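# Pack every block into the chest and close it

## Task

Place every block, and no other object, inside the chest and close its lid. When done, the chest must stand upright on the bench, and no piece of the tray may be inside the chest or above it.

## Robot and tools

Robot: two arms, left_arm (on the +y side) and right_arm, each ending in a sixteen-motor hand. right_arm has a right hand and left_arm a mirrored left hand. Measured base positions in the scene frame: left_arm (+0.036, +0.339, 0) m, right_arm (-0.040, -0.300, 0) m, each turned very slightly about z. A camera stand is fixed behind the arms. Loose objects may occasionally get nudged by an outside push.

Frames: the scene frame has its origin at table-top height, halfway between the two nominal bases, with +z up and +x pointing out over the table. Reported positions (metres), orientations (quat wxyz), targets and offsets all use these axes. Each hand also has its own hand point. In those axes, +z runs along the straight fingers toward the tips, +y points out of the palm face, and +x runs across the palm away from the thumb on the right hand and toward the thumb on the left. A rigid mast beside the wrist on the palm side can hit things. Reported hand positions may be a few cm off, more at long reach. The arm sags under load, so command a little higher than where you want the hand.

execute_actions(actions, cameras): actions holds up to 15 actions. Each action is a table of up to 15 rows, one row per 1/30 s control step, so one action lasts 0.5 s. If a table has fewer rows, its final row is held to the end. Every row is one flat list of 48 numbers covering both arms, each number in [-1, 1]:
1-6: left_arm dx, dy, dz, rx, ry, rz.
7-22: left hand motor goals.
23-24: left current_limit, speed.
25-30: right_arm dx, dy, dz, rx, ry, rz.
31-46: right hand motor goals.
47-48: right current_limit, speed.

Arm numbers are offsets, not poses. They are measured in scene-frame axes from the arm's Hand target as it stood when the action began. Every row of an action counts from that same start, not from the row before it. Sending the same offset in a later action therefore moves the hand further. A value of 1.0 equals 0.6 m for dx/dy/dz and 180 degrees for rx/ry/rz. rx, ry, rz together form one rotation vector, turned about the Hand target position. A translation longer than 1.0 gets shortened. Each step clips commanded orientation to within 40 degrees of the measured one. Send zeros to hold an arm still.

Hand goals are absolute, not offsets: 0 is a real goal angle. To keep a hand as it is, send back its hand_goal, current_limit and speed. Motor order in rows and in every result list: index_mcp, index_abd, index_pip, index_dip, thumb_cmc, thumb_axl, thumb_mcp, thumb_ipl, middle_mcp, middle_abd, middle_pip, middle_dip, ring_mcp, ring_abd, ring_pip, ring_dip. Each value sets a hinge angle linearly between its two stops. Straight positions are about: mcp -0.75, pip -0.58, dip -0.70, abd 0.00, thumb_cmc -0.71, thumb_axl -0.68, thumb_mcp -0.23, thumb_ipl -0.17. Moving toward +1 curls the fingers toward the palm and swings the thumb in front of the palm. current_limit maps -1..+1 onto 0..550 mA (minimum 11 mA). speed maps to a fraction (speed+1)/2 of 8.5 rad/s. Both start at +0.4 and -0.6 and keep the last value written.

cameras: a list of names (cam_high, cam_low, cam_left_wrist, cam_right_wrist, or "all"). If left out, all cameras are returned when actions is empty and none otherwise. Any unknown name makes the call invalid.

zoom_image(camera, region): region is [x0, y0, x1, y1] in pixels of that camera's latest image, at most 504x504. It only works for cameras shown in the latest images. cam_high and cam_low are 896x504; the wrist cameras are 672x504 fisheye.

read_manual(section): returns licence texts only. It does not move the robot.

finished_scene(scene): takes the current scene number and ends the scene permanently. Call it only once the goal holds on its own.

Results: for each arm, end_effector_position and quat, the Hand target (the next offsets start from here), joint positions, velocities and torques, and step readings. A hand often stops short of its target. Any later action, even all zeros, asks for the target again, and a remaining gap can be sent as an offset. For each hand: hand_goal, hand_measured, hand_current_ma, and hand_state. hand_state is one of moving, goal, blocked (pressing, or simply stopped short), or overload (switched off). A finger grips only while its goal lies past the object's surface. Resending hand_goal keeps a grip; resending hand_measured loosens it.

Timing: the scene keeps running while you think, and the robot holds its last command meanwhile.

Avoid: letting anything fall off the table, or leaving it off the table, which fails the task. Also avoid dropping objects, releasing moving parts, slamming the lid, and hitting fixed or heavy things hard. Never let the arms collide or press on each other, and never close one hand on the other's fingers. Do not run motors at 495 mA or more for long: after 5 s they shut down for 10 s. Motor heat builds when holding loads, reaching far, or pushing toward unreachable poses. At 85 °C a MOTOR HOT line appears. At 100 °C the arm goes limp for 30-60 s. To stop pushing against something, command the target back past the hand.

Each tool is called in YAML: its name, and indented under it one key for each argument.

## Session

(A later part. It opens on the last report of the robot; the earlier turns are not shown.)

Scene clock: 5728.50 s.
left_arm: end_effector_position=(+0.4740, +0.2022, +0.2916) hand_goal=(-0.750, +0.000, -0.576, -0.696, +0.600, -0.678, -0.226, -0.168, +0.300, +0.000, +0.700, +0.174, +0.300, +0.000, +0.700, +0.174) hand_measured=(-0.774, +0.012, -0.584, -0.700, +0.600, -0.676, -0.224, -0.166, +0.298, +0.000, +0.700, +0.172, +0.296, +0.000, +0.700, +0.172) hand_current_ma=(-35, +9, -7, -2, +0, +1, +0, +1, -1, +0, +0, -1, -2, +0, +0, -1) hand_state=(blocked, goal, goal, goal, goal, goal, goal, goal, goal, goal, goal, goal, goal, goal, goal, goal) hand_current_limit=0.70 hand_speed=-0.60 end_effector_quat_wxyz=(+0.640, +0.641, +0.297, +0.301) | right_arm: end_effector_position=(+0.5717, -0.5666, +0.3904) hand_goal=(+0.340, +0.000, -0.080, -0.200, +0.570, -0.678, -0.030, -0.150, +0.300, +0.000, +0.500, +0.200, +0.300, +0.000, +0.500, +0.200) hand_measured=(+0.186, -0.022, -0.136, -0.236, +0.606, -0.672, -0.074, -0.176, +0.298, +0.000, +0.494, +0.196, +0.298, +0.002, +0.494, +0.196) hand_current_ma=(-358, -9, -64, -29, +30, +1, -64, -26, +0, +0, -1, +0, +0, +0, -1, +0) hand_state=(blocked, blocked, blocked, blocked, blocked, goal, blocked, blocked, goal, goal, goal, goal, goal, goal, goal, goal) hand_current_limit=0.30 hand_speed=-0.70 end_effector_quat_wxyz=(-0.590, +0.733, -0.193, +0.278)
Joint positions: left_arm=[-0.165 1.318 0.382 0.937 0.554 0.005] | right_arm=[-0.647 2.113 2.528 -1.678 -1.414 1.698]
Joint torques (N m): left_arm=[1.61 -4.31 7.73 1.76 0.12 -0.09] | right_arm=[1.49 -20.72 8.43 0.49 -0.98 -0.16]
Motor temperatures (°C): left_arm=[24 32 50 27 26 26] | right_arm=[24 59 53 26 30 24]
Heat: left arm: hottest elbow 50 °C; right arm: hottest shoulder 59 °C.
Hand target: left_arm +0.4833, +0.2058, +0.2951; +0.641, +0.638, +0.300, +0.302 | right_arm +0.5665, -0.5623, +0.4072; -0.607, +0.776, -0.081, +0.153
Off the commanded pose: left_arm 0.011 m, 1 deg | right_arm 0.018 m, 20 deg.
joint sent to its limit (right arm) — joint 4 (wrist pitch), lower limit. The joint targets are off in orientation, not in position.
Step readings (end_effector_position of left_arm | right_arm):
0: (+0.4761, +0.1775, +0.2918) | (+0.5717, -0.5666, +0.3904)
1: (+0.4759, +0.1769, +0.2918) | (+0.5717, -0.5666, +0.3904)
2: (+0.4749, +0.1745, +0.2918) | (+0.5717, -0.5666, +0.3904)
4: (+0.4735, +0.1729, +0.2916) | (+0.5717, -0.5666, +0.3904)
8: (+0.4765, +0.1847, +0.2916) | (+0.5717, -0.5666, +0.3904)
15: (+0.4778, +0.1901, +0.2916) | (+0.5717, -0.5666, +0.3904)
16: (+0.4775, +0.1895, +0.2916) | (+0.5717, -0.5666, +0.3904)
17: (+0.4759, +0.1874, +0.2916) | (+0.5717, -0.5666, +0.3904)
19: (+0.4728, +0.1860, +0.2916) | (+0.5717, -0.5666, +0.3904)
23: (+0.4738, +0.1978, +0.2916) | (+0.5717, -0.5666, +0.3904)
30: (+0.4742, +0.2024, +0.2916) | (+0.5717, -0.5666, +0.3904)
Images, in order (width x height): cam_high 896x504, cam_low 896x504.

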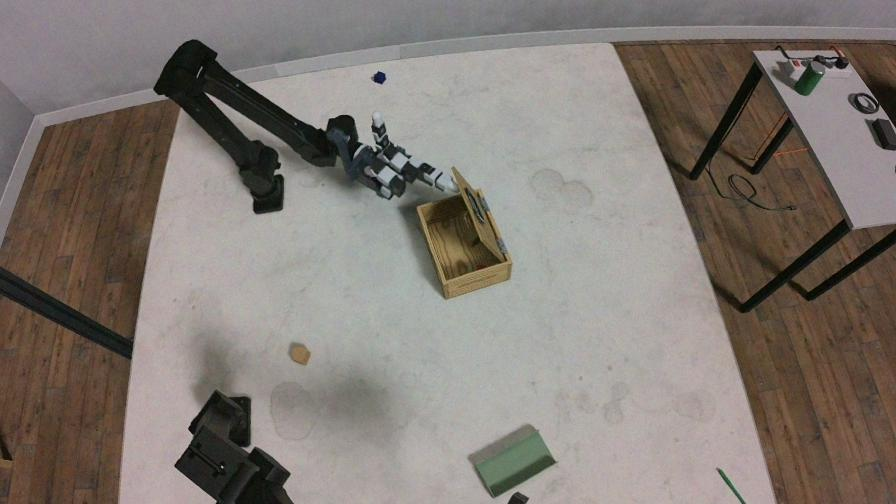

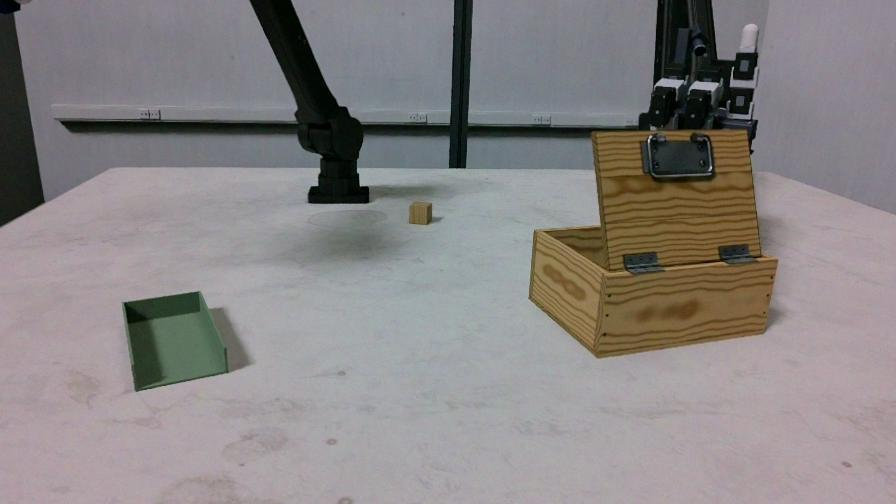

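execute_actions:
  actions:
    - [[0.02,0,0,0,0,0,-0.75,0,-0.576,-0.696,0.6,-0.678,-0.226,-0.168,0.3,0,0.7,0.174,0.3,0,0.7,0.174,0.7,-0.6,0,0,0,0,0,0,0.34,0,-0.08,-0.2,0.571,-0.678,-0.03,-0.15,0.3,0,0.5,0.2,0.3,0,0.5,0.2,0.3,-0.7]]
    - [[0.02,0,0,0,0,0,-0.75,0,-0.576,-0.696,0.6,-0.678,-0.226,-0.168,0.3,0,0.7,0.174,0.3,0,0.7,0.174,0.7,-0.6,0,0,0,0,0,0,0.34,0,-0.08,-0.2,0.571,-0.678,-0.03,-0.15,0.3,0,0.5,0.2,0.3,0,0.5,0.2,0.3,-0.7]]
  cameras: ["cam_high"]

zoom_image:
  camera: "cam_high"
  region: [380, 140, 560, 310]

Scene clock: 5746.60 s.
left_arm: end_effector_position=(+0.4911, +0.2027, +0.2857) hand_goal=(-0.750, +0.000, -0.576, -0.696, +0.600, -0.678, -0.226, -0.168, +0.300, +0.000, +0.700, +0.174, +0.300, +0.000, +0.700, +0.174) hand_measured=(-0.772, +0.012, -0.584, -0.698, +0.600, -0.676, -0.224, -0.166, +0.298, +0.000, +0.700, +0.172, +0.296, +0.000, +0.700, +0.172) hand_current_ma=(-31, +9, -5, -1, +0, +1, +0, +1, -1, +0, +0, -1, -2, +0, +0, -1) hand_state=(blocked, goal, goal, goal, goal, goal, goal, goal, goal, goal, goal, goal, goal, goal, goal, goal) hand_current_limit=0.70 hand_speed=-0.60 end_effector_quat_wxyz=(+0.638, +0.645, +0.301, +0.295) | right_arm: end_effector_position=(+0.5717, -0.5666, +0.3904) hand_goal=(+0.340, +0.000, -0.080, -0.200, +0.570, -0.678, -0.030, -0.150, +0.300, +0.000, +0.500, +0.200, +0.300, +0.000, +0.500, +0.200) hand_measured=(+0.186, -0.022, -0.136, -0.236, +0.606, -0.672, -0.074, -0.176, +0.298, +0.000, +0.494, +0.196, +0.298, +0.002, +0.494, +0.196) hand_current_ma=(-358, -9, -64, -29, +30, +1, -64, -26, +0, +0, -1, +0, +0, +0, -1, +0) hand_state=(blocked, blocked, blocked, blocked, blocked, goal, blocked, blocked, goal, goal, goal, goal, goal, goal, goal, goal) hand_current_limit=0.30 hand_speed=-0.70 end_effector_quat_wxyz=(-0.590, +0.733, -0.193, +0.278)
Joint positions: left_arm=[-0.154 1.371 0.42 0.937 0.567 0.005] | right_arm=[-0.647 2.113 2.528 -1.678 -1.414 1.698]
Joint torques (N m): left_arm=[1.96 -4.66 8.96 1.83 0.05 -0.08] | right_arm=[1.49 -20.72 8.43 0.5 -0.98 -0.16]
Motor temperatures (°C): left_arm=[24 31 51 27 26 26] | right_arm=[24 59 52 26 30 24]
Heat: left arm: hottest elbow 51 °C; right arm: hottest shoulder 59 °C.
Hand target: left_arm +0.5072, +0.2057, +0.2952; +0.641, +0.638, +0.300, +0.302 | right_arm +0.5665, -0.5623, +0.4072; -0.607, +0.776, -0.081, +0.153
Off the commanded pose: left_arm 0.019 m, 1 deg | right_arm 0.018 m, 20 deg.
joint sent to its limit (right arm) — joint 4 (wrist pitch), lower limit. The joint targets are off in orientation, not in position.
Step readings (end_effector_position of left_arm | right_arm):
0: (+0.4740, +0.2021, +0.2916) | (+0.5717, -0.5666, +0.3904)
1: (+0.4740, +0.2021, +0.2916) | (+0.5717, -0.5666, +0.3904)
2: (+0.4740, +0.2021, +0.2914) | (+0.5717, -0.5666, +0.3904)
4: (+0.4744, +0.2022, +0.2899) | (+0.5717, -0.5666, +0.3904)
8: (+0.4764, +0.2017, +0.2842) | (+0.5717, -0.5666, +0.3904)
15: (+0.4782, +0.2016, +0.2829) | (+0.5717, -0.5666, +0.3904)
16: (+0.4783, +0.2018, +0.2829) | (+0.5717, -0.5666, +0.3904)
17: (+0.4785, +0.2016, +0.2828) | (+0.5717, -0.5666, +0.3904)
19: (+0.4811, +0.2017, +0.2831) | (+0.5717, -0.5666, +0.3904)
23: (+0.4885, +0.2023, +0.2845) | (+0.5717, -0.5666, +0.3904)
30: (+0.4911, +0.2027, +0.2857) | (+0.5717, -0.5666, +0.3904)
Images, in order (width x height): cam_high 896x504.

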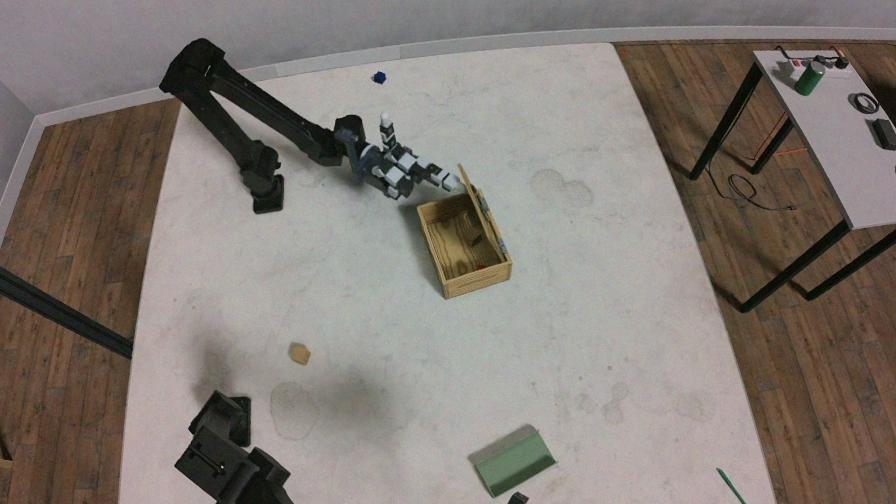

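Scaled by 2.800.

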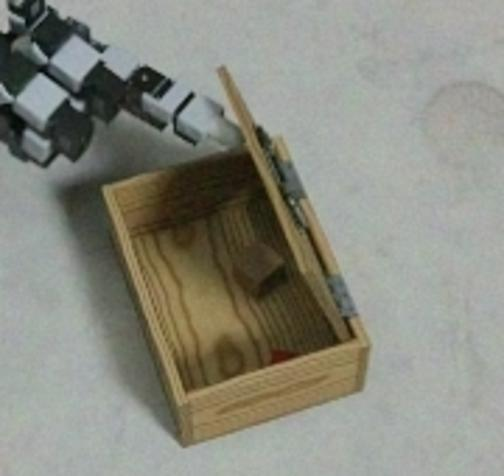

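execute_actions:
  actions:
    - [[0,0,0,0,0,0,-0.75,0,-0.576,-0.696,0.6,-0.678,-0.226,-0.168,0.3,0,0.7,0.174,0.3,0,0.7,0.174,0.7,-0.6,-0.008,0.1565,-0.0112,-0.0122,-0.0381,0.0227,0.34,0,-0.08,-0.2,0.571,-0.678,-0.03,-0.15,0.3,0,0.5,0.2,0.3,0,0.5,0.2,0.3,-0.7]]
    - [[0,0,0,0,0,0,-0.75,0,-0.576,-0.696,0.6,-0.678,-0.226,-0.168,0.3,0,0.7,0.174,0.3,0,0.7,0.174,0.7,-0.6,-0.008,0.1565,-0.0112,-0.0122,-0.0381,0.0227,0.34,0,-0.08,-0.2,0.571,-0.678,-0.03,-0.15,0.3,0,0.5,0.2,0.3,0,0.5,0.2,0.3,-0.7]]
    - [[0,0,0,0,0,0,-0.75,0,-0.576,-0.696,0.6,-0.678,-0.226,-0.168,0.3,0,0.7,0.174,0.3,0,0.7,0.174,0.7,-0.6,-0.008,0.1565,-0.0112,-0.0122,-0.0381,0.0227,0.34,0,-0.08,-0.2,0.571,-0.678,-0.03,-0.15,0.3,0,0.5,0.2,0.3,0,0.5,0.2,0.3,-0.7]]
    - [[0,0,0,0,0,0,-0.75,0,-0.576,-0.696,0.6,-0.678,-0.226,-0.168,0.3,0,0.7,0.174,0.3,0,0.7,0.174,0.7,-0.6,-0.008,0.1565,-0.0112,-0.0122,-0.0381,0.0227,0.34,0,-0.08,-0.2,0.571,-0.678,-0.03,-0.15,0.3,0,0.5,0.2,0.3,0,0.5,0.2,0.3,-0.7]]
  cameras: ["cam_high", "cam_low"]

Scene clock: 5875.43 s.
left_arm: end_effector_position=(+0.4911, +0.2027, +0.2857) hand_goal=(-0.750, +0.000, -0.576, -0.696, +0.600, -0.678, -0.226, -0.168, +0.300, +0.000, +0.700, +0.174, +0.300, +0.000, +0.700, +0.174) hand_measured=(-0.772, +0.012, -0.584, -0.698, +0.600, -0.676, -0.224, -0.166, +0.298, +0.000, +0.700, +0.172, +0.296, +0.000, +0.700, +0.172) hand_current_ma=(-31, +9, -5, -1, +0, +1, +0, +1, -1, +0, +0, -1, -2, +0, +0, -1) hand_state=(blocked, goal, goal, goal, goal, goal, goal, goal, goal, goal, goal, goal, goal, goal, goal, goal) hand_current_limit=0.70 hand_speed=-0.60 end_effector_quat_wxyz=(+0.638, +0.645, +0.301, +0.295) | right_arm: end_effector_position=(+0.5497, -0.1816, +0.3655) hand_goal=(+0.340, +0.000, -0.080, -0.200, +0.570, -0.678, -0.030, -0.150, +0.300, +0.000, +0.500, +0.200, +0.300, +0.000, +0.500, +0.200) hand_measured=(+0.188, -0.026, -0.136, -0.236, +0.608, -0.672, -0.074, -0.176, +0.298, +0.000, +0.494, +0.196, +0.298, +0.002, +0.494, +0.196) hand_current_ma=(-358, -12, -64, -29, +32, +1, -64, -26, +0, +0, -1, +0, +0, +0, -1, +0) hand_state=(blocked, blocked, blocked, blocked, blocked, goal, blocked, blocked, goal, goal, goal, goal, goal, goal, goal, goal) hand_current_limit=0.30 hand_speed=-0.70 end_effector_quat_wxyz=(-0.571, +0.765, +0.189, +0.230)
Joint positions: left_arm=[-0.154 1.371 0.42 0.937 0.567 0.005] | right_arm=[-0.041 1.69 1.842 -1.354 -1.307 1.328]
Joint torques (N m): left_arm=[1.67 -4.31 8.99 1.74 0.05 -0.07] | right_arm=[0.62 -15.74 9.2 1.43 -0.92 -0.06]
Motor temperatures (°C): left_arm=[24 30 56 27 25 26] | right_arm=[24 58 52 26 30 24]
Heat: left arm: hottest elbow 56 °C; right arm: hottest shoulder 58 °C.
Hand target: left_arm +0.5072, +0.2057, +0.2952; +0.641, +0.638, +0.300, +0.302 | right_arm +0.5473, -0.1869, +0.3802; -0.564, +0.765, +0.186, +0.250
Off the commanded pose: left_arm 0.019 m, 1 deg | right_arm 0.016 m, 2 deg.
Step readings (end_effector_position of left_arm | right_arm):
0: (+0.4911, +0.2027, +0.2857) | (+0.5717, -0.5666, +0.3904)
1: (+0.4911, +0.2027, +0.2857) | (+0.5717, -0.5666, +0.3895)
2: (+0.4911, +0.2027, +0.2857) | (+0.5709, -0.5646, +0.3876)
4: (+0.4911, +0.2027, +0.2857) | (+0.5664, -0.5543, +0.3799)
8: (+0.4911, +0.2027, +0.2857) | (+0.5663, -0.5154, +0.3713)
15: (+0.4911, +0.2027, +0.2857) | (+0.5711, -0.4599, +0.3816)
16: (+0.4911, +0.2027, +0.2857) | (+0.5705, -0.4582, +0.3838)
17: (+0.4911, +0.2027, +0.2857) | (+0.5691, -0.4552, +0.3841)
19: (+0.4911, +0.2027, +0.2857) | (+0.5623, -0.4475, +0.3810)
23: (+0.4911, +0.2027, +0.2857) | (+0.5580, -0.4134, +0.3770)
30: (+0.4911, +0.2027, +0.2857) | (+0.5624, -0.3667, +0.3792)
31: (+0.4911, +0.2027, +0.2857) | (+0.5627, -0.3662, +0.3790)
32: (+0.4911, +0.2027, +0.2857) | (+0.5624, -0.3642, +0.3777)
34: (+0.4911, +0.2027, +0.2857) | (+0.5586, -0.3575, +0.3723)
38: (+0.4911, +0.2027, +0.2857) | (+0.5555, -0.3198, +0.3662)
45: (+0.4911, +0.2027, +0.2857) | (+0.5559, -0.2707, +0.3691)
46: (+0.4911, +0.2027, +0.2857) | (+0.5558, -0.2706, +0.3691)
47: (+0.4911, +0.2027, +0.2857) | (+0.5559, -0.2696, +0.3682)
49: (+0.4911, +0.2027, +0.2857) | (+0.5547, -0.2647, +0.3638)
53: (+0.4911, +0.2027, +0.2857) | (+0.5510, -0.2255, +0.3588)
60: (+0.4911, +0.2027, +0.2857) | (+0.5495, -0.1759, +0.3632)
Images, in order (width x height): cam_high 896x504, cam_low 896x504.

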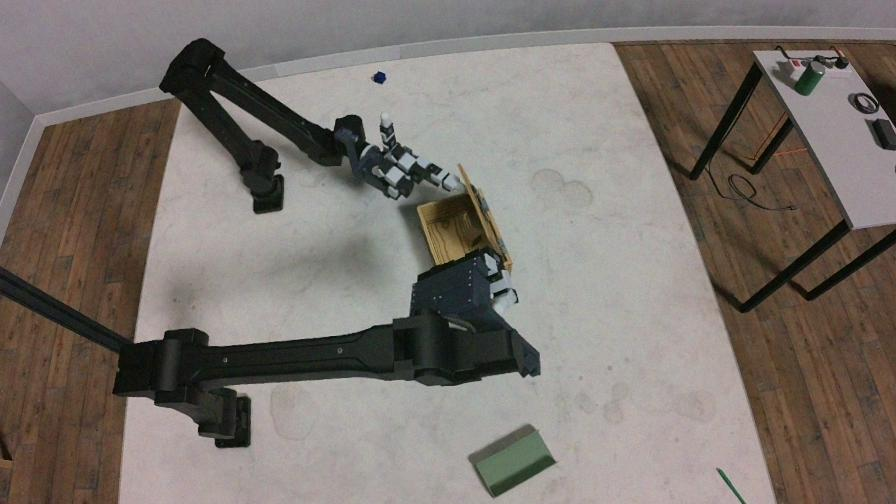

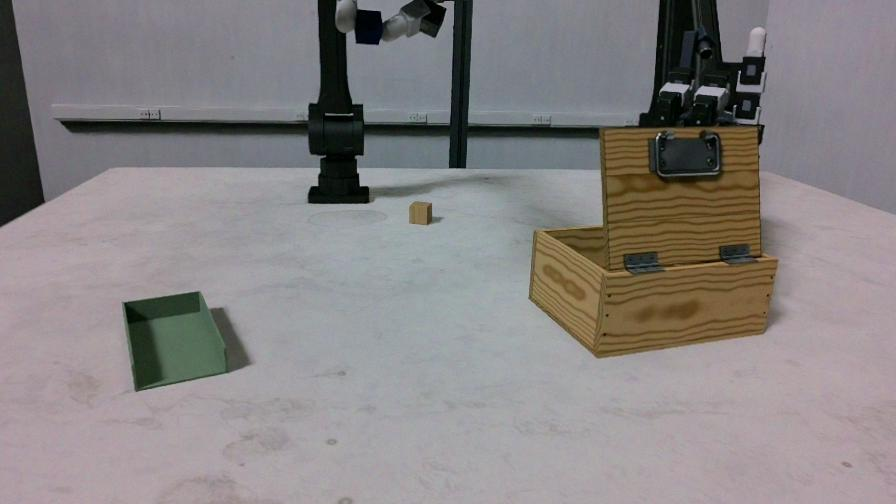

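execute_actions:
  actions:
    - [[0,0,0,0,0,0,-0.75,0,-0.576,-0.696,0.6,-0.678,-0.226,-0.168,0.3,0,0.7,0.174,0.3,0,0.7,0.174,0.7,-0.6,-0.009,0.15,-0.008,-0.0122,-0.0381,0.0227,0.34,0,-0.08,-0.2,0.571,-0.678,-0.03,-0.15,0.3,0,0.5,0.2,0.3,0,0.5,0.2,0.3,-0.7]]
    - [[0,0,0,0,0,0,-0.75,0,-0.576,-0.696,0.6,-0.678,-0.226,-0.168,0.3,0,0.7,0.174,0.3,0,0.7,0.174,0.7,-0.6,-0.009,0.15,-0.008,0,0,0,0.34,0,-0.08,-0.2,0.571,-0.678,-0.03,-0.15,0.3,0,0.5,0.2,0.3,0,0.5,0.2,0.3,-0.7]]
    - [[0,0,0,0,0,0,-0.75,0,-0.576,-0.696,0.6,-0.678,-0.226,-0.168,0.3,0,0.7,0.174,0.3,0,0.7,0.174,0.7,-0.6,-0.009,0.15,-0.02,0,0,0,0.34,0,-0.08,-0.2,0.571,-0.678,-0.03,-0.15,0.3,0,0.5,0.2,0.3,0,0.5,0.2,0.3,-0.7]]
  cameras: ["cam_high", "cam_low", "cam_right_wrist"]

Scene clock: 5891.80 s.
left_arm: end_effector_position=(+0.4911, +0.2027, +0.2857) hand_goal=(-0.750, +0.000, -0.576, -0.696, +0.600, -0.678, -0.226, -0.168, +0.300, +0.000, +0.700, +0.174, +0.300, +0.000, +0.700, +0.174) hand_measured=(-0.772, +0.012, -0.584, -0.698, +0.600, -0.676, -0.224, -0.166, +0.298, +0.000, +0.700, +0.172, +0.296, +0.000, +0.700, +0.172) hand_current_ma=(-31, +9, -5, -1, +0, +1, +0, +1, -1, +0, +0, -1, -2, +0, +0, -1) hand_state=(blocked, goal, goal, goal, goal, goal, goal, goal, goal, goal, goal, goal, goal, goal, goal, goal) hand_current_limit=0.70 hand_speed=-0.60 end_effector_quat_wxyz=(+0.638, +0.645, +0.301, +0.295) | right_arm: end_effector_position=(+0.5236, +0.0863, +0.3559) hand_goal=(+0.340, +0.000, -0.080, -0.200, +0.570, -0.678, -0.030, -0.150, +0.300, +0.000, +0.500, +0.200, +0.300, +0.000, +0.500, +0.200) hand_measured=(+0.188, -0.026, -0.136, -0.236, +0.608, -0.672, -0.074, -0.176, +0.298, +0.000, +0.494, +0.198, +0.298, +0.002, +0.494, +0.198) hand_current_ma=(-357, -13, -64, -29, +32, +1, -64, -26, +0, +0, -1, +0, +0, +0, -1, +0) hand_state=(blocked, blocked, blocked, blocked, blocked, goal, blocked, blocked, goal, goal, goal, goal, goal, goal, goal, goal) hand_current_limit=0.30 hand_speed=-0.70 end_effector_quat_wxyz=(-0.544, +0.754, +0.257, +0.263)
Joint positions: left_arm=[-0.154 1.371 0.42 0.937 0.567 0.005] | right_arm=[0.46 1.629 1.643 -0.486 -0.939 1.972]
Joint torques (N m): left_arm=[1.61 -4.48 8.98 1.78 0.05 -0.09] | right_arm=[0.56 -13.74 10.21 2.4 -0.41 -0.1]
Motor temperatures (°C): left_arm=[24 30 57 27 25 26] | right_arm=[24 55 52 26 29 24]
Heat: left arm: hottest elbow 57 °C; right arm: hottest shoulder 55 °C.
Hand target: left_arm +0.5072, +0.2057, +0.2952; +0.641, +0.638, +0.300, +0.302 | right_arm +0.5309, +0.0833, +0.3584; -0.546, +0.752, +0.252, +0.271
Off the commanded pose: left_arm 0.019 m, 1 deg | right_arm 0.009 m, 1 deg.
Step readings (end_effector_position of left_arm | right_arm):
0: (+0.4911, +0.2027, +0.2857) | (+0.5496, -0.1816, +0.3655)
1: (+0.4911, +0.2027, +0.2857) | (+0.5498, -0.1817, +0.3654)
2: (+0.4911, +0.2027, +0.2857) | (+0.5513, -0.1809, +0.3640)
4: (+0.4911, +0.2027, +0.2857) | (+0.5543, -0.1749, +0.3600)
8: (+0.4911, +0.2027, +0.2857) | (+0.5497, -0.1312, +0.3537)
15: (+0.4911, +0.2027, +0.2857) | (+0.5419, -0.0855, +0.3559)
16: (+0.4911, +0.2027, +0.2857) | (+0.5426, -0.0861, +0.3566)
17: (+0.4911, +0.2027, +0.2857) | (+0.5452, -0.0869, +0.3569)
19: (+0.4911, +0.2027, +0.2857) | (+0.5517, -0.0830, +0.3587)
23: (+0.4911, +0.2027, +0.2857) | (+0.5491, -0.0424, +0.3599)
30: (+0.4911, +0.2027, +0.2857) | (+0.5349, +0.0044, +0.3494)
31: (+0.4911, +0.2027, +0.2857) | (+0.5360, +0.0040, +0.3482)
32: (+0.4911, +0.2027, +0.2857) | (+0.5393, +0.0037, +0.3470)
34: (+0.4911, +0.2027, +0.2857) | (+0.5467, +0.0069, +0.3483)
38: (+0.4911, +0.2027, +0.2857) | (+0.5389, +0.0443, +0.3562)
45: (+0.4911, +0.2027, +0.2857) | (+0.5177, +0.0903, +0.3593)
camera_calibration:
cam_right_wrist: T_world_to_cam=[[-0.17641, -0.234899, -0.955877, 0.490934], [-0.735257, -0.614199, 0.286629, 0.287293], [-0.654428, 0.75338, -0.0643603, 0.419475], [0, 0, 0, 1]] pos_world=[0.572357, -0.0242489, 0.413924]
Images, in order (width x height): cam_high 896x504, cam_low 896x504, cam_right_wrist 672x504.

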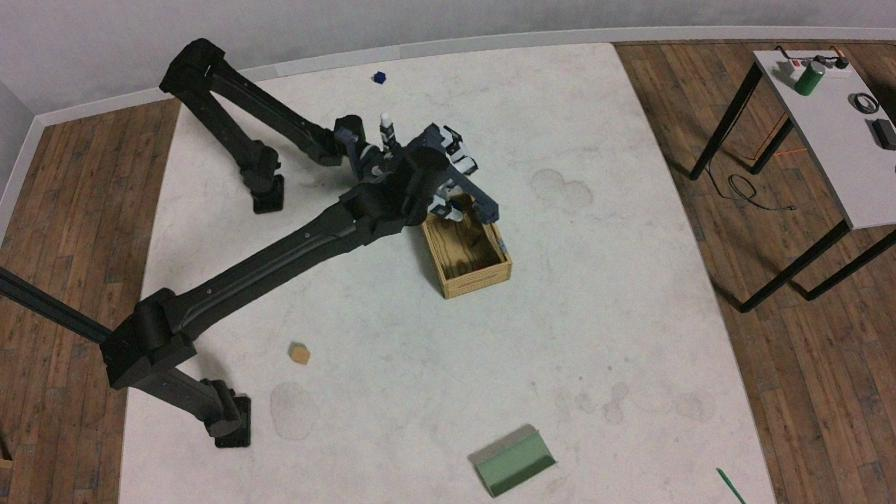

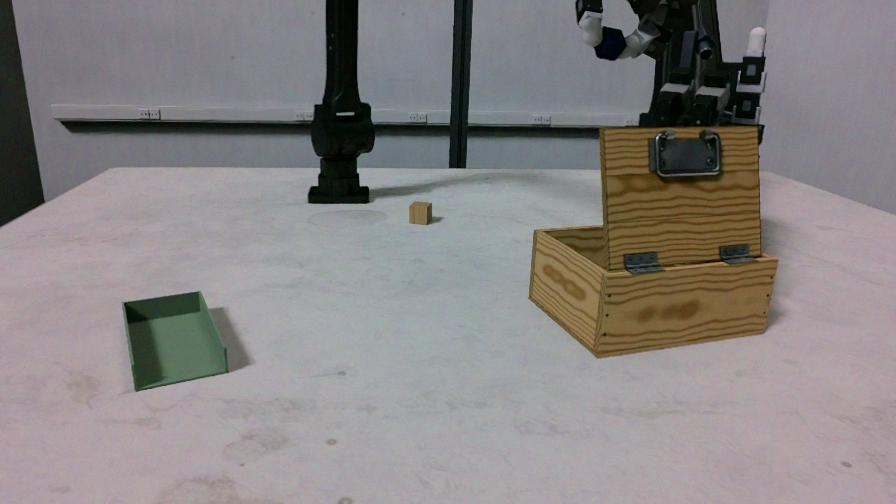

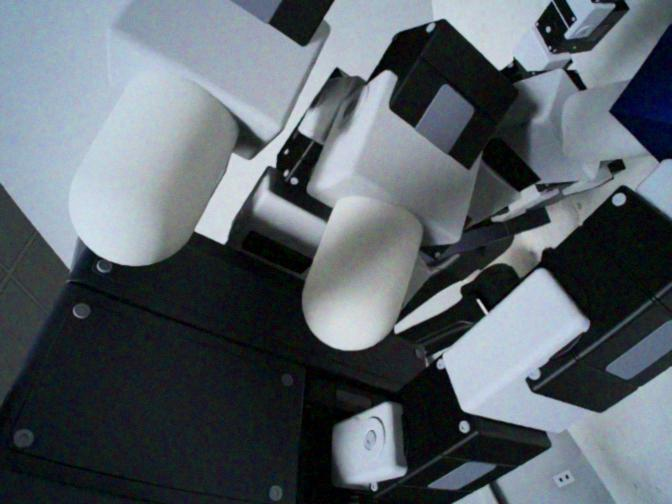

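execute_actions:
  actions:
    - [[0,0,0,0,0,0,-0.75,0,-0.576,-0.696,0.6,-0.678,-0.226,-0.168,0.3,0,0.7,0.174,0.3,0,0.7,0.174,0.7,-0.6,0.008,0.008,-0.1,0,0,0,0.34,0,-0.08,-0.2,0.571,-0.678,-0.03,-0.15,0.3,0,0.5,0.2,0.3,0,0.5,0.2,0.3,-0.7]]
    - [[0,0,0,0,0,0,-0.75,0,-0.576,-0.696,0.6,-0.678,-0.226,-0.168,0.3,0,0.7,0.174,0.3,0,0.7,0.174,0.7,-0.6,0.006,0.003,-0.1,0,0,0,0.34,0,-0.08,-0.2,0.571,-0.678,-0.03,-0.15,0.3,0,0.5,0.2,0.3,0,0.5,0.2,0.3,-0.7]]
  cameras: ["cam_high", "cam_low"]

Scene clock: 5907.33 s.
left_arm: end_effector_position=(+0.4911, +0.2027, +0.2857) hand_goal=(-0.750, +0.000, -0.576, -0.696, +0.600, -0.678, -0.226, -0.168, +0.300, +0.000, +0.700, +0.174, +0.300, +0.000, +0.700, +0.174) hand_measured=(-0.772, +0.012, -0.584, -0.698, +0.600, -0.676, -0.224, -0.166, +0.298, +0.000, +0.700, +0.172, +0.296, +0.000, +0.700, +0.172) hand_current_ma=(-31, +9, -5, -1, +0, +1, +0, +1, -1, +0, +0, -1, -2, +0, +0, -1) hand_state=(blocked, goal, goal, goal, goal, goal, goal, goal, goal, goal, goal, goal, goal, goal, goal, goal) hand_current_limit=0.70 hand_speed=-0.60 end_effector_quat_wxyz=(+0.638, +0.645, +0.301, +0.295) | right_arm: end_effector_position=(+0.5341, +0.0908, +0.2256) hand_goal=(+0.340, +0.000, -0.080, -0.200, +0.570, -0.678, -0.030, -0.150, +0.300, +0.000, +0.500, +0.200, +0.300, +0.000, +0.500, +0.200) hand_measured=(+0.188, -0.026, -0.136, -0.236, +0.608, -0.672, -0.074, -0.176, +0.298, +0.000, +0.494, +0.198, +0.298, +0.002, +0.494, +0.198) hand_current_ma=(-358, -13, -64, -29, +32, +1, -64, -26, +0, +0, -1, +0, +0, +0, -1, +0) hand_state=(blocked, blocked, blocked, blocked, blocked, goal, blocked, blocked, goal, goal, goal, goal, goal, goal, goal, goal) hand_current_limit=0.30 hand_speed=-0.70 end_effector_quat_wxyz=(-0.543, +0.758, +0.252, +0.258)
Joint positions: left_arm=[-0.154 1.371 0.42 0.937 0.567 0.005] | right_arm=[0.46 1.711 1.409 -0.182 -0.934 1.978]
Joint torques (N m): left_arm=[1.73 -4.6 9.06 1.8 0.06 -0.07] | right_arm=[0.91 -15.5 10.11 2.39 -0.44 -0.08]
Motor temperatures (°C): left_arm=[24 30 57 27 25 26] | right_arm=[24 53 54 26 29 24]
Heat: left arm: hottest elbow 57 °C; right arm: hottest elbow 54 °C.
Hand target: left_arm +0.5072, +0.2057, +0.2952; +0.641, +0.638, +0.300, +0.302 | right_arm +0.5394, +0.0899, +0.2385; -0.546, +0.752, +0.252, +0.271
Off the commanded pose: left_arm 0.019 m, 1 deg | right_arm 0.014 m, 2 deg.
Step readings (end_effector_position of left_arm | right_arm):
0: (+0.4911, +0.2027, +0.2857) | (+0.5235, +0.0863, +0.3559)
1: (+0.4911, +0.2027, +0.2857) | (+0.5236, +0.0863, +0.3555)
2: (+0.4911, +0.2027, +0.2857) | (+0.5245, +0.0868, +0.3532)
4: (+0.4911, +0.2027, +0.2857) | (+0.5260, +0.0875, +0.3453)
8: (+0.4911, +0.2027, +0.2857) | (+0.5251, +0.0866, +0.3093)
15: (+0.4911, +0.2027, +0.2857) | (+0.5304, +0.0889, +0.2781)
16: (+0.4911, +0.2027, +0.2857) | (+0.5306, +0.0890, +0.2780)
17: (+0.4911, +0.2027, +0.2857) | (+0.5316, +0.0895, +0.2771)
19: (+0.4911, +0.2027, +0.2857) | (+0.5335, +0.0905, +0.2740)
23: (+0.4911, +0.2027, +0.2857) | (+0.5307, +0.0891, +0.2502)
30: (+0.4911, +0.2027, +0.2857) | (+0.5330, +0.0902, +0.2245)
Images, in order (width x height): cam_high 896x504, cam_low 896x504.

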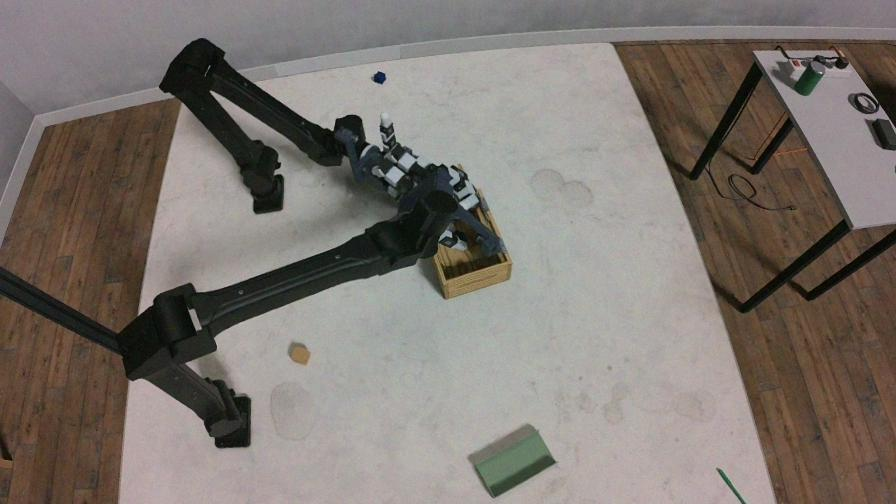

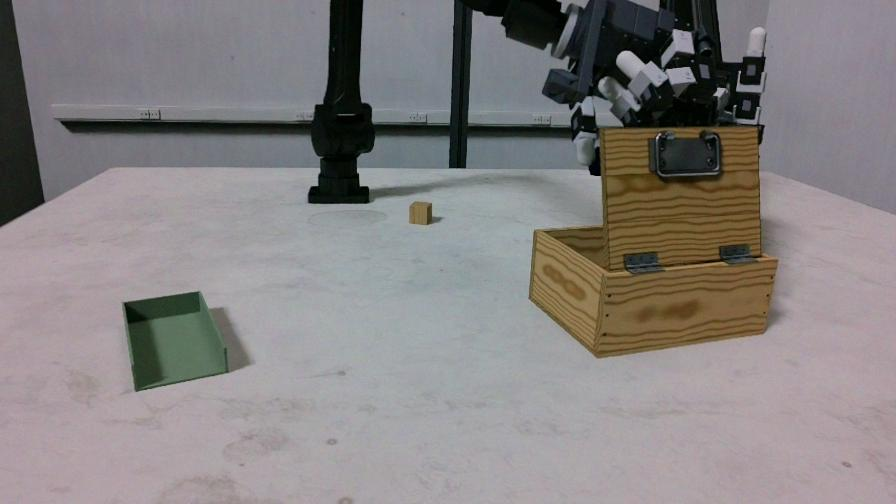

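zoom_image:
  camera: "cam_high"
  region: [370, 140, 550, 310]

zoom_image:
  camera: "cam_low"
  region: [500, 0, 800, 300]

Scaled by 2.800.

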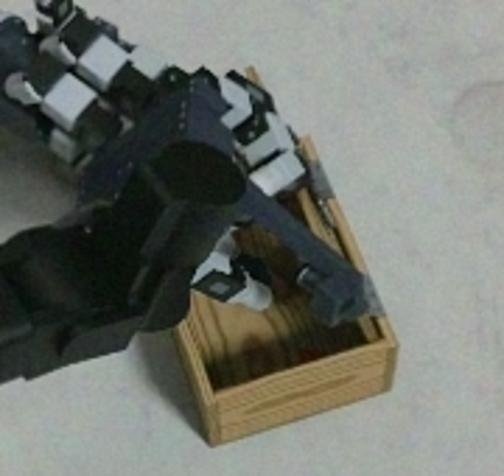

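Scaled by 1.680.

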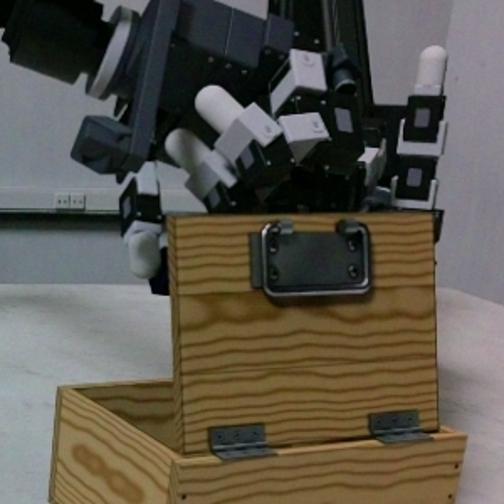

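execute_actions:
  actions:
    - [[0,0,0,0,0,0,-0.75,0,-0.576,-0.696,0.6,-0.678,-0.226,-0.168,0.3,0,0.7,0.174,0.3,0,0.7,0.174,0.7,-0.6,-0.011,-0.005,0.0145,0.046,0.036,-0.0003,0.34,0,-0.08,-0.2,0.571,-0.678,-0.03,-0.15,0.3,0,0.5,0.2,0.3,0,0.5,0.2,0.3,-0.7]]
    - [[0,0,0,0,0,0,-0.75,0,-0.576,-0.696,0.6,-0.678,-0.226,-0.168,0.3,0,0.7,0.174,0.3,0,0.7,0.174,0.7,-0.6,-0.011,-0.005,0.0145,0.046,0.036,-0.0003,0.34,0,-0.08,-0.2,0.571,-0.678,-0.03,-0.15,0.3,0,0.5,0.2,0.3,0,0.5,0.2,0.3,-0.7]]
  cameras: ["cam_high", "cam_low"]

zoom_image:
  camera: "cam_high"
  region: [370, 140, 550, 310]

zoom_image:
  camera: "cam_low"
  region: [500, 0, 800, 300]

Scene clock: 6115.63 s.
left_arm: end_effector_position=(+0.4911, +0.2025, +0.2856) hand_goal=(-0.750, +0.000, -0.576, -0.696, +0.600, -0.678, -0.226, -0.168, +0.300, +0.000, +0.700, +0.174, +0.300, +0.000, +0.700, +0.174) hand_measured=(-0.772, +0.012, -0.582, -0.698, +0.600, -0.676, -0.224, -0.166, +0.298, +0.000, +0.700, +0.172, +0.302, +0.000, +0.700, +0.172) hand_current_ma=(-31, +9, -5, -1, +0, +1, +0, +1, -1, +0, +0, -1, +1, +0, +0, -1) hand_state=(blocked, goal, goal, goal, goal, goal, goal, goal, goal, goal, goal, goal, goal, goal, goal, goal) hand_current_limit=0.70 hand_speed=-0.60 end_effector_quat_wxyz=(+0.638, +0.645, +0.301, +0.295) | right_arm: end_effector_position=(+0.5090, +0.0824, +0.2308) hand_goal=(+0.340, +0.000, -0.080, -0.200, +0.570, -0.678, -0.030, -0.150, +0.300, +0.000, +0.500, +0.200, +0.300, +0.000, +0.500, +0.200) hand_measured=(+0.190, -0.028, -0.136, -0.236, +0.608, -0.672, -0.074, -0.176, +0.298, +0.000, +0.494, +0.198, +0.298, +0.002, +0.494, +0.198) hand_current_ma=(-357, -15, -64, -29, +32, +1, -64, -26, +0, +0, -1, +0, +0, +0, -1, +0) hand_state=(blocked, blocked, blocked, blocked, blocked, goal, blocked, blocked, goal, goal, goal, goal, goal, goal, goal, goal) hand_current_limit=0.30 hand_speed=-0.70 end_effector_quat_wxyz=(-0.610, +0.736, +0.239, +0.171)
Joint positions: left_arm=[-0.154 1.372 0.42 0.937 0.568 0.005] | right_arm=[0.412 1.717 1.42 -0.214 -1.154 2.079]
Joint torques (N m): left_arm=[1.67 -4.54 9.05 1.78 0.03 -0.08] | right_arm=[0.5 -14.21 14.37 1.4 -0.68 -0.04]
Motor temperatures (°C): left_arm=[24 30 57 27 25 26] | right_arm=[24 52 58 27 27 24]
Heat: left arm: hottest elbow 57 °C; right arm: hottest elbow 58 °C.
Hand target: left_arm +0.5073, +0.2057, +0.2951; +0.641, +0.638, +0.300, +0.302 | right_arm +0.5262, +0.0837, +0.2560; -0.673, +0.692, +0.146, +0.219
Off the commanded pose: left_arm 0.019 m, 1 deg | right_arm 0.030 m, 15 deg.
joint sent to its limit (right arm) — joint 6 (wrist roll), upper limit. The joint targets are off in orientation, not in position.
Step readings (end_effector_position of left_arm | right_arm):
0: (+0.4911, +0.2027, +0.2857) | (+0.5341, +0.0908, +0.2256)
1: (+0.4911, +0.2027, +0.2857) | (+0.5337, +0.0911, +0.2257)
2: (+0.4911, +0.2027, +0.2857) | (+0.5316, +0.0924, +0.2269)
4: (+0.4911, +0.2027, +0.2857) | (+0.5267, +0.0947, +0.2301)
8: (+0.4910, +0.2026, +0.2857) | (+0.5253, +0.0919, +0.2331)
15: (+0.4911, +0.2025, +0.2856) | (+0.5259, +0.0878, +0.2332)
16: (+0.4911, +0.2025, +0.2856) | (+0.5252, +0.0881, +0.2333)
17: (+0.4911, +0.2025, +0.2856) | (+0.5228, +0.0890, +0.2342)
19: (+0.4911, +0.2025, +0.2856) | (+0.5167, +0.0895, +0.2347)
23: (+0.4911, +0.2025, +0.2856) | (+0.5090, +0.0876, +0.2320)
30: (+0.4911, +0.2025, +0.2856) | (+0.5084, +0.0830, +0.2296)
Images, in order (width x height): cam_high 896x504, cam_low 896x504.

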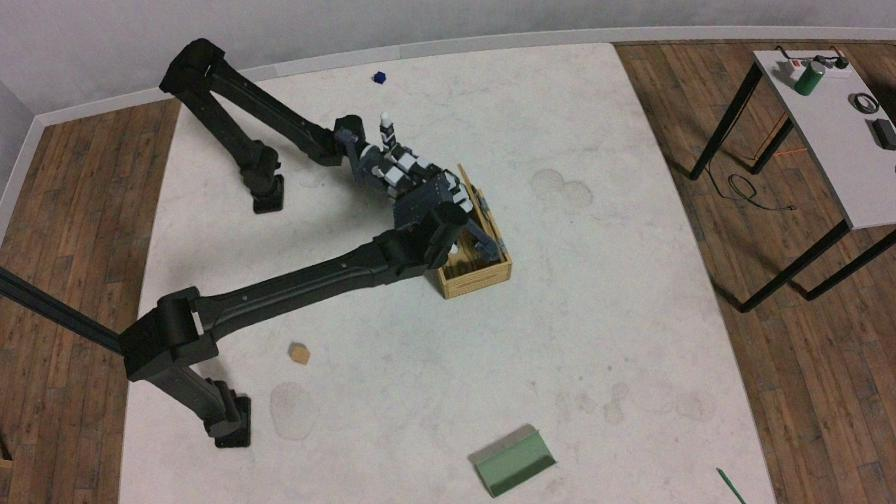

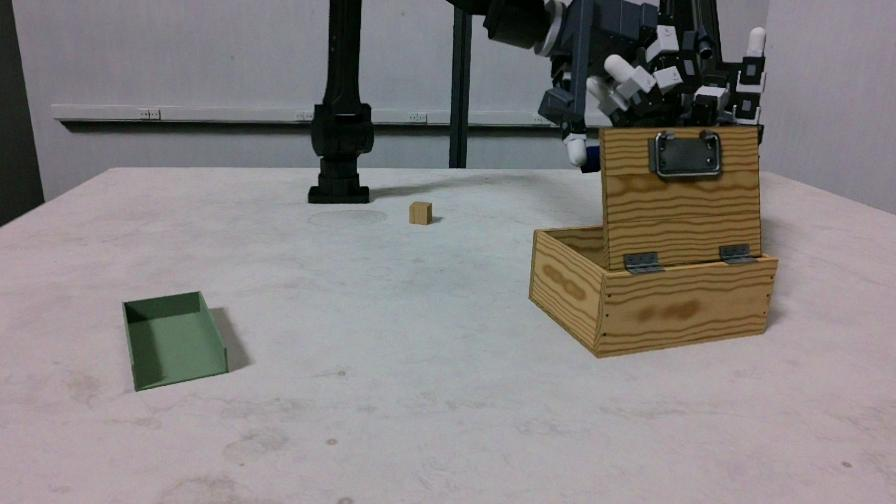

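Scaled by 2.800.

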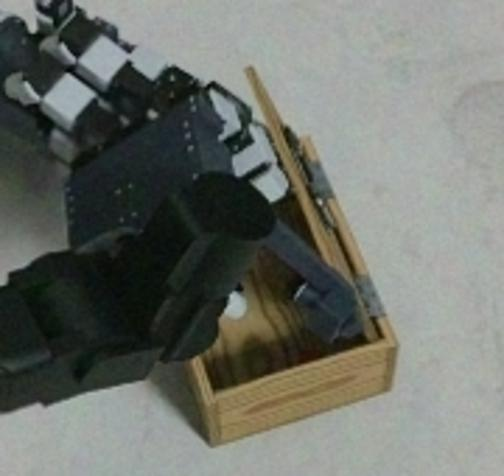

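Scaled by 1.680.

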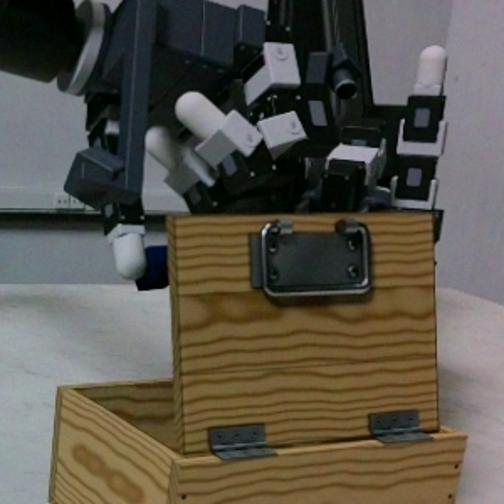

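execute_actions:
  actions:
    - [[0,0,0,0,0,0,-0.75,0,-0.576,-0.696,0.6,-0.678,-0.226,-0.168,0.3,0,0.7,0.174,0.3,0,0.7,0.174,0.7,-0.6,0,0.01,-0.02,-0.064,-0.0184,0.0488,0.34,0,-0.08,-0.2,0.571,-0.678,-0.03,-0.15,0.3,0,0.5,0.2,0.3,0,0.5,0.2,0.3,-0.7]]
    - [[0,0,0,0,0,0,-0.75,0,-0.576,-0.696,0.6,-0.678,-0.226,-0.168,0.3,0,0.7,0.174,0.3,0,0.7,0.174,0.7,-0.6,0,0,-0.03,0,0,0,0.34,0,-0.08,-0.2,0.571,-0.678,-0.03,-0.15,0.3,0,0.5,0.2,0.3,0,0.5,0.2,0.3,-0.7]]

Scene clock: 6175.07 s.
left_arm: end_effector_position=(+0.4911, +0.2025, +0.2856) hand_goal=(-0.750, +0.000, -0.576, -0.696, +0.600, -0.678, -0.226, -0.168, +0.300, +0.000, +0.700, +0.174, +0.300, +0.000, +0.700, +0.174) hand_measured=(-0.772, +0.012, -0.582, -0.698, +0.600, -0.676, -0.224, -0.166, +0.298, +0.000, +0.700, +0.172, +0.302, +0.000, +0.700, +0.172) hand_current_ma=(-31, +9, -5, -1, +0, +1, +0, +1, -1, +0, +0, -1, +1, +0, +0, -1) hand_state=(blocked, goal, goal, goal, goal, goal, goal, goal, goal, goal, goal, goal, goal, goal, goal, goal) hand_current_limit=0.70 hand_speed=-0.60 end_effector_quat_wxyz=(+0.638, +0.645, +0.301, +0.295) | right_arm: end_effector_position=(+0.5143, +0.0848, +0.2114) hand_goal=(+0.340, +0.000, -0.080, -0.200, +0.570, -0.678, -0.030, -0.150, +0.300, +0.000, +0.500, +0.200, +0.300, +0.000, +0.500, +0.200) hand_measured=(+0.190, -0.028, -0.136, -0.236, +0.608, -0.672, -0.074, -0.176, +0.298, +0.000, +0.494, +0.198, +0.300, +0.002, +0.498, +0.198) hand_current_ma=(-358, -15, -64, -29, +32, +1, -64, -26, +0, +0, -1, +0, +0, +0, +0, +0) hand_state=(blocked, blocked, blocked, blocked, blocked, goal, blocked, blocked, goal, goal, goal, goal, goal, goal, goal, goal) hand_current_limit=0.30 hand_speed=-0.70 end_effector_quat_wxyz=(-0.608, +0.744, +0.229, +0.154)
Joint positions: left_arm=[-0.154 1.372 0.42 0.937 0.568 0.005] | right_arm=[0.412 1.759 1.44 -0.236 -1.155 2.079]
Joint torques (N m): left_arm=[1.55 -4.37 9.02 1.76 0.02 -0.09] | right_arm=[1.32 -14.68 12.04 2.15 -0.64 -0.13]
Motor temperatures (°C): left_arm=[24 30 57 27 25 26] | right_arm=[24 49 68 27 27 24]
Heat: left arm: hottest elbow 57 °C; right arm: hottest elbow 68 °C.
Hand target: left_arm +0.5073, +0.2057, +0.2951; +0.641, +0.638, +0.300, +0.302 | right_arm +0.5263, +0.0897, +0.2260; -0.610, +0.736, +0.239, +0.171
Off the commanded pose: left_arm 0.019 m, 1 deg | right_arm 0.020 m, 2 deg.
Step readings (end_effector_position of left_arm | right_arm):
0: (+0.4911, +0.2025, +0.2856) | (+0.5089, +0.0824, +0.2307)
1: (+0.4911, +0.2025, +0.2856) | (+0.5090, +0.0824, +0.2305)
2: (+0.4911, +0.2025, +0.2856) | (+0.5090, +0.0825, +0.2304)
4: (+0.4911, +0.2025, +0.2856) | (+0.5100, +0.0829, +0.2295)
8: (+0.4911, +0.2025, +0.2856) | (+0.5123, +0.0839, +0.2245)
15: (+0.4911, +0.2025, +0.2856) | (+0.5118, +0.0837, +0.2157)
16: (+0.4911, +0.2025, +0.2856) | (+0.5117, +0.0836, +0.2157)
17: (+0.4911, +0.2025, +0.2856) | (+0.5117, +0.0836, +0.2154)
19: (+0.4911, +0.2025, +0.2856) | (+0.5118, +0.0837, +0.2152)
23: (+0.4911, +0.2025, +0.2856) | (+0.5131, +0.0842, +0.2135)
30: (+0.4911, +0.2025, +0.2856) | (+0.5142, +0.0848, +0.2114)

execute_actions:
  actions:
    - [[0,0,0,0,0,0,-0.75,0,-0.576,-0.696,0.6,-0.678,-0.226,-0.168,0.3,0,0.7,0.174,0.3,0,0.7,0.174,0.7,-0.6,0,0.01,-0.06,0,0,0,0.34,0,-0.08,-0.2,0.571,-0.678,-0.03,-0.15,0.3,0,0.5,0.2,0.3,0,0.5,0.2,0.3,-0.7]]
  cameras: ["cam_high", "cam_low"]

zoom_image:
  camera: "cam_high"
  region: [370, 140, 550, 310]

zoom_image:
  camera: "cam_low"
  region: [500, 50, 800, 350]

Scene clock: 6188.47 s.
left_arm: end_effector_position=(+0.4911, +0.2027, +0.2856) hand_goal=(-0.750, +0.000, -0.576, -0.696, +0.600, -0.678, -0.226, -0.168, +0.300, +0.000, +0.700, +0.174, +0.300, +0.000, +0.700, +0.174) hand_measured=(-0.772, +0.004, -0.582, -0.698, +0.600, -0.676, -0.224, -0.166, +0.298, +0.000, +0.700, +0.172, +0.302, +0.000, +0.700, +0.172) hand_current_ma=(-31, +1, -5, -1, +0, +1, +0, +1, -1, +0, +0, -1, +1, +0, +0, -1) hand_state=(blocked, goal, goal, goal, goal, goal, goal, goal, goal, goal, goal, goal, goal, goal, goal, goal) hand_current_limit=0.70 hand_speed=-0.60 end_effector_quat_wxyz=(+0.638, +0.645, +0.301, +0.295) | right_arm: end_effector_position=(+0.5257, +0.0909, +0.2089) hand_goal=(+0.340, +0.000, -0.080, -0.200, +0.570, -0.678, -0.030, -0.150, +0.300, +0.000, +0.500, +0.200, +0.300, +0.000, +0.500, +0.200) hand_measured=(+0.190, -0.028, -0.136, -0.236, +0.608, -0.672, -0.074, -0.176, +0.298, +0.000, +0.494, +0.198, +0.316, +0.000, +0.518, +0.198) hand_current_ma=(-358, -15, -64, -29, +32, +1, -64, -26, +0, +0, -1, +0, +8, +0, +7, +0) hand_state=(blocked, blocked, blocked, blocked, blocked, goal, blocked, blocked, goal, goal, goal, goal, goal, goal, goal, goal) hand_current_limit=0.30 hand_speed=-0.70 end_effector_quat_wxyz=(-0.611, +0.730, +0.247, +0.181)
Joint positions: left_arm=[-0.154 1.372 0.42 0.937 0.568 0.005] | right_arm=[0.414 1.775 1.427 -0.136 -1.155 2.079]
Joint torques (N m): left_arm=[1.79 -4.31 8.98 1.77 0.03 -0.08] | right_arm=[2.08 -13.39 8.87 2.03 -0.31 -0.06]
Motor temperatures (°C): left_arm=[24 30 57 27 25 26] | right_arm=[24 49 64 27 27 24]
Heat: left arm: hottest elbow 57 °C; right arm: hottest elbow 64 °C.
Hand target: left_arm +0.5073, +0.2058, +0.2951; +0.641, +0.638, +0.300, +0.302 | right_arm +0.5262, +0.0959, +0.1901; -0.610, +0.736, +0.239, +0.171
Off the commanded pose: left_arm 0.019 m, 1 deg | right_arm 0.020 m, 2 deg.
Step readings (end_effector_position of left_arm | right_arm):
0: (+0.4911, +0.2025, +0.2856) | (+0.5143, +0.0848, +0.2114)
1: (+0.4911, +0.2025, +0.2856) | (+0.5144, +0.0848, +0.2115)
2: (+0.4911, +0.2025, +0.2856) | (+0.5155, +0.0853, +0.2117)
4: (+0.4911, +0.2025, +0.2856) | (+0.5198, +0.0871, +0.2116)
8: (+0.4911, +0.2027, +0.2856) | (+0.5251, +0.0897, +0.2095)
15: (+0.4911, +0.2027, +0.2856) | (+0.5256, +0.0908, +0.2090)
Images, in order (width x height): cam_high 896x504, cam_low 896x504.

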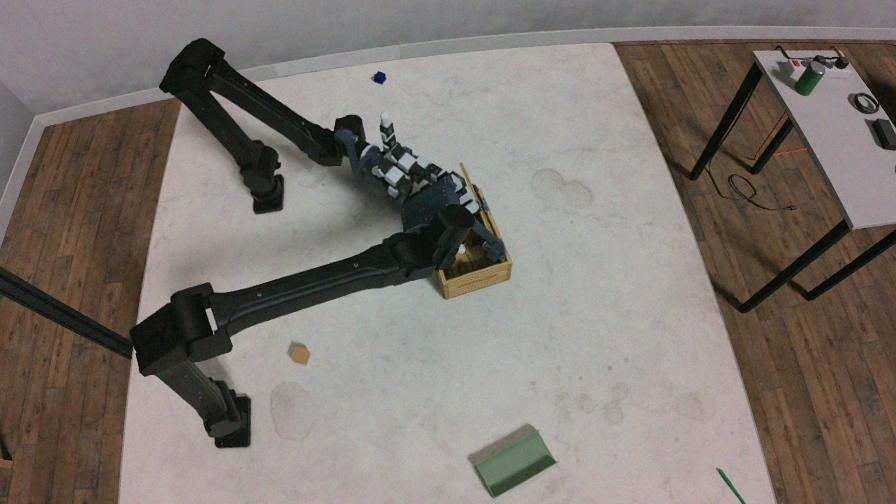

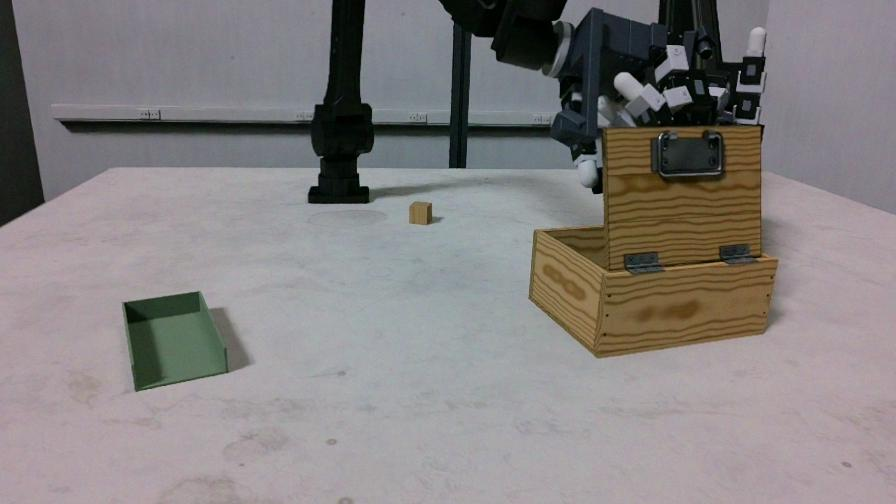

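Scaled by 2.800.

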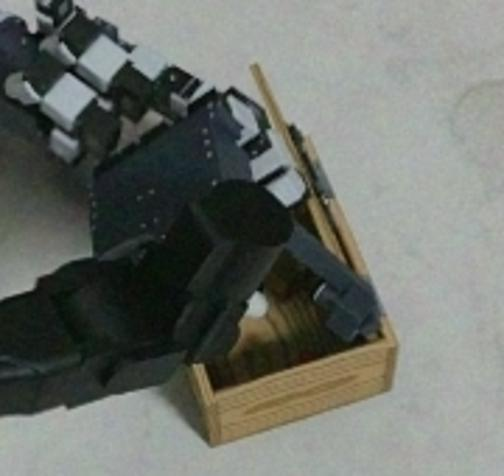

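Scaled by 1.680.

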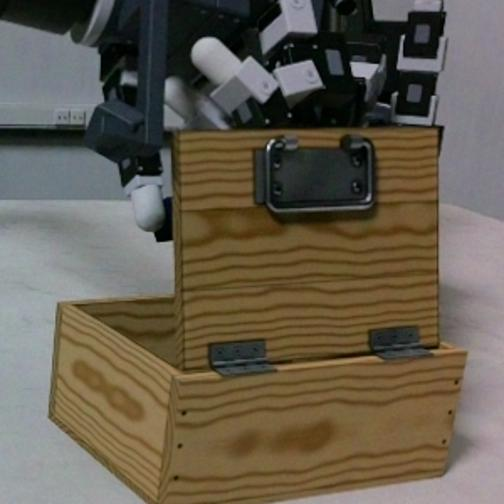

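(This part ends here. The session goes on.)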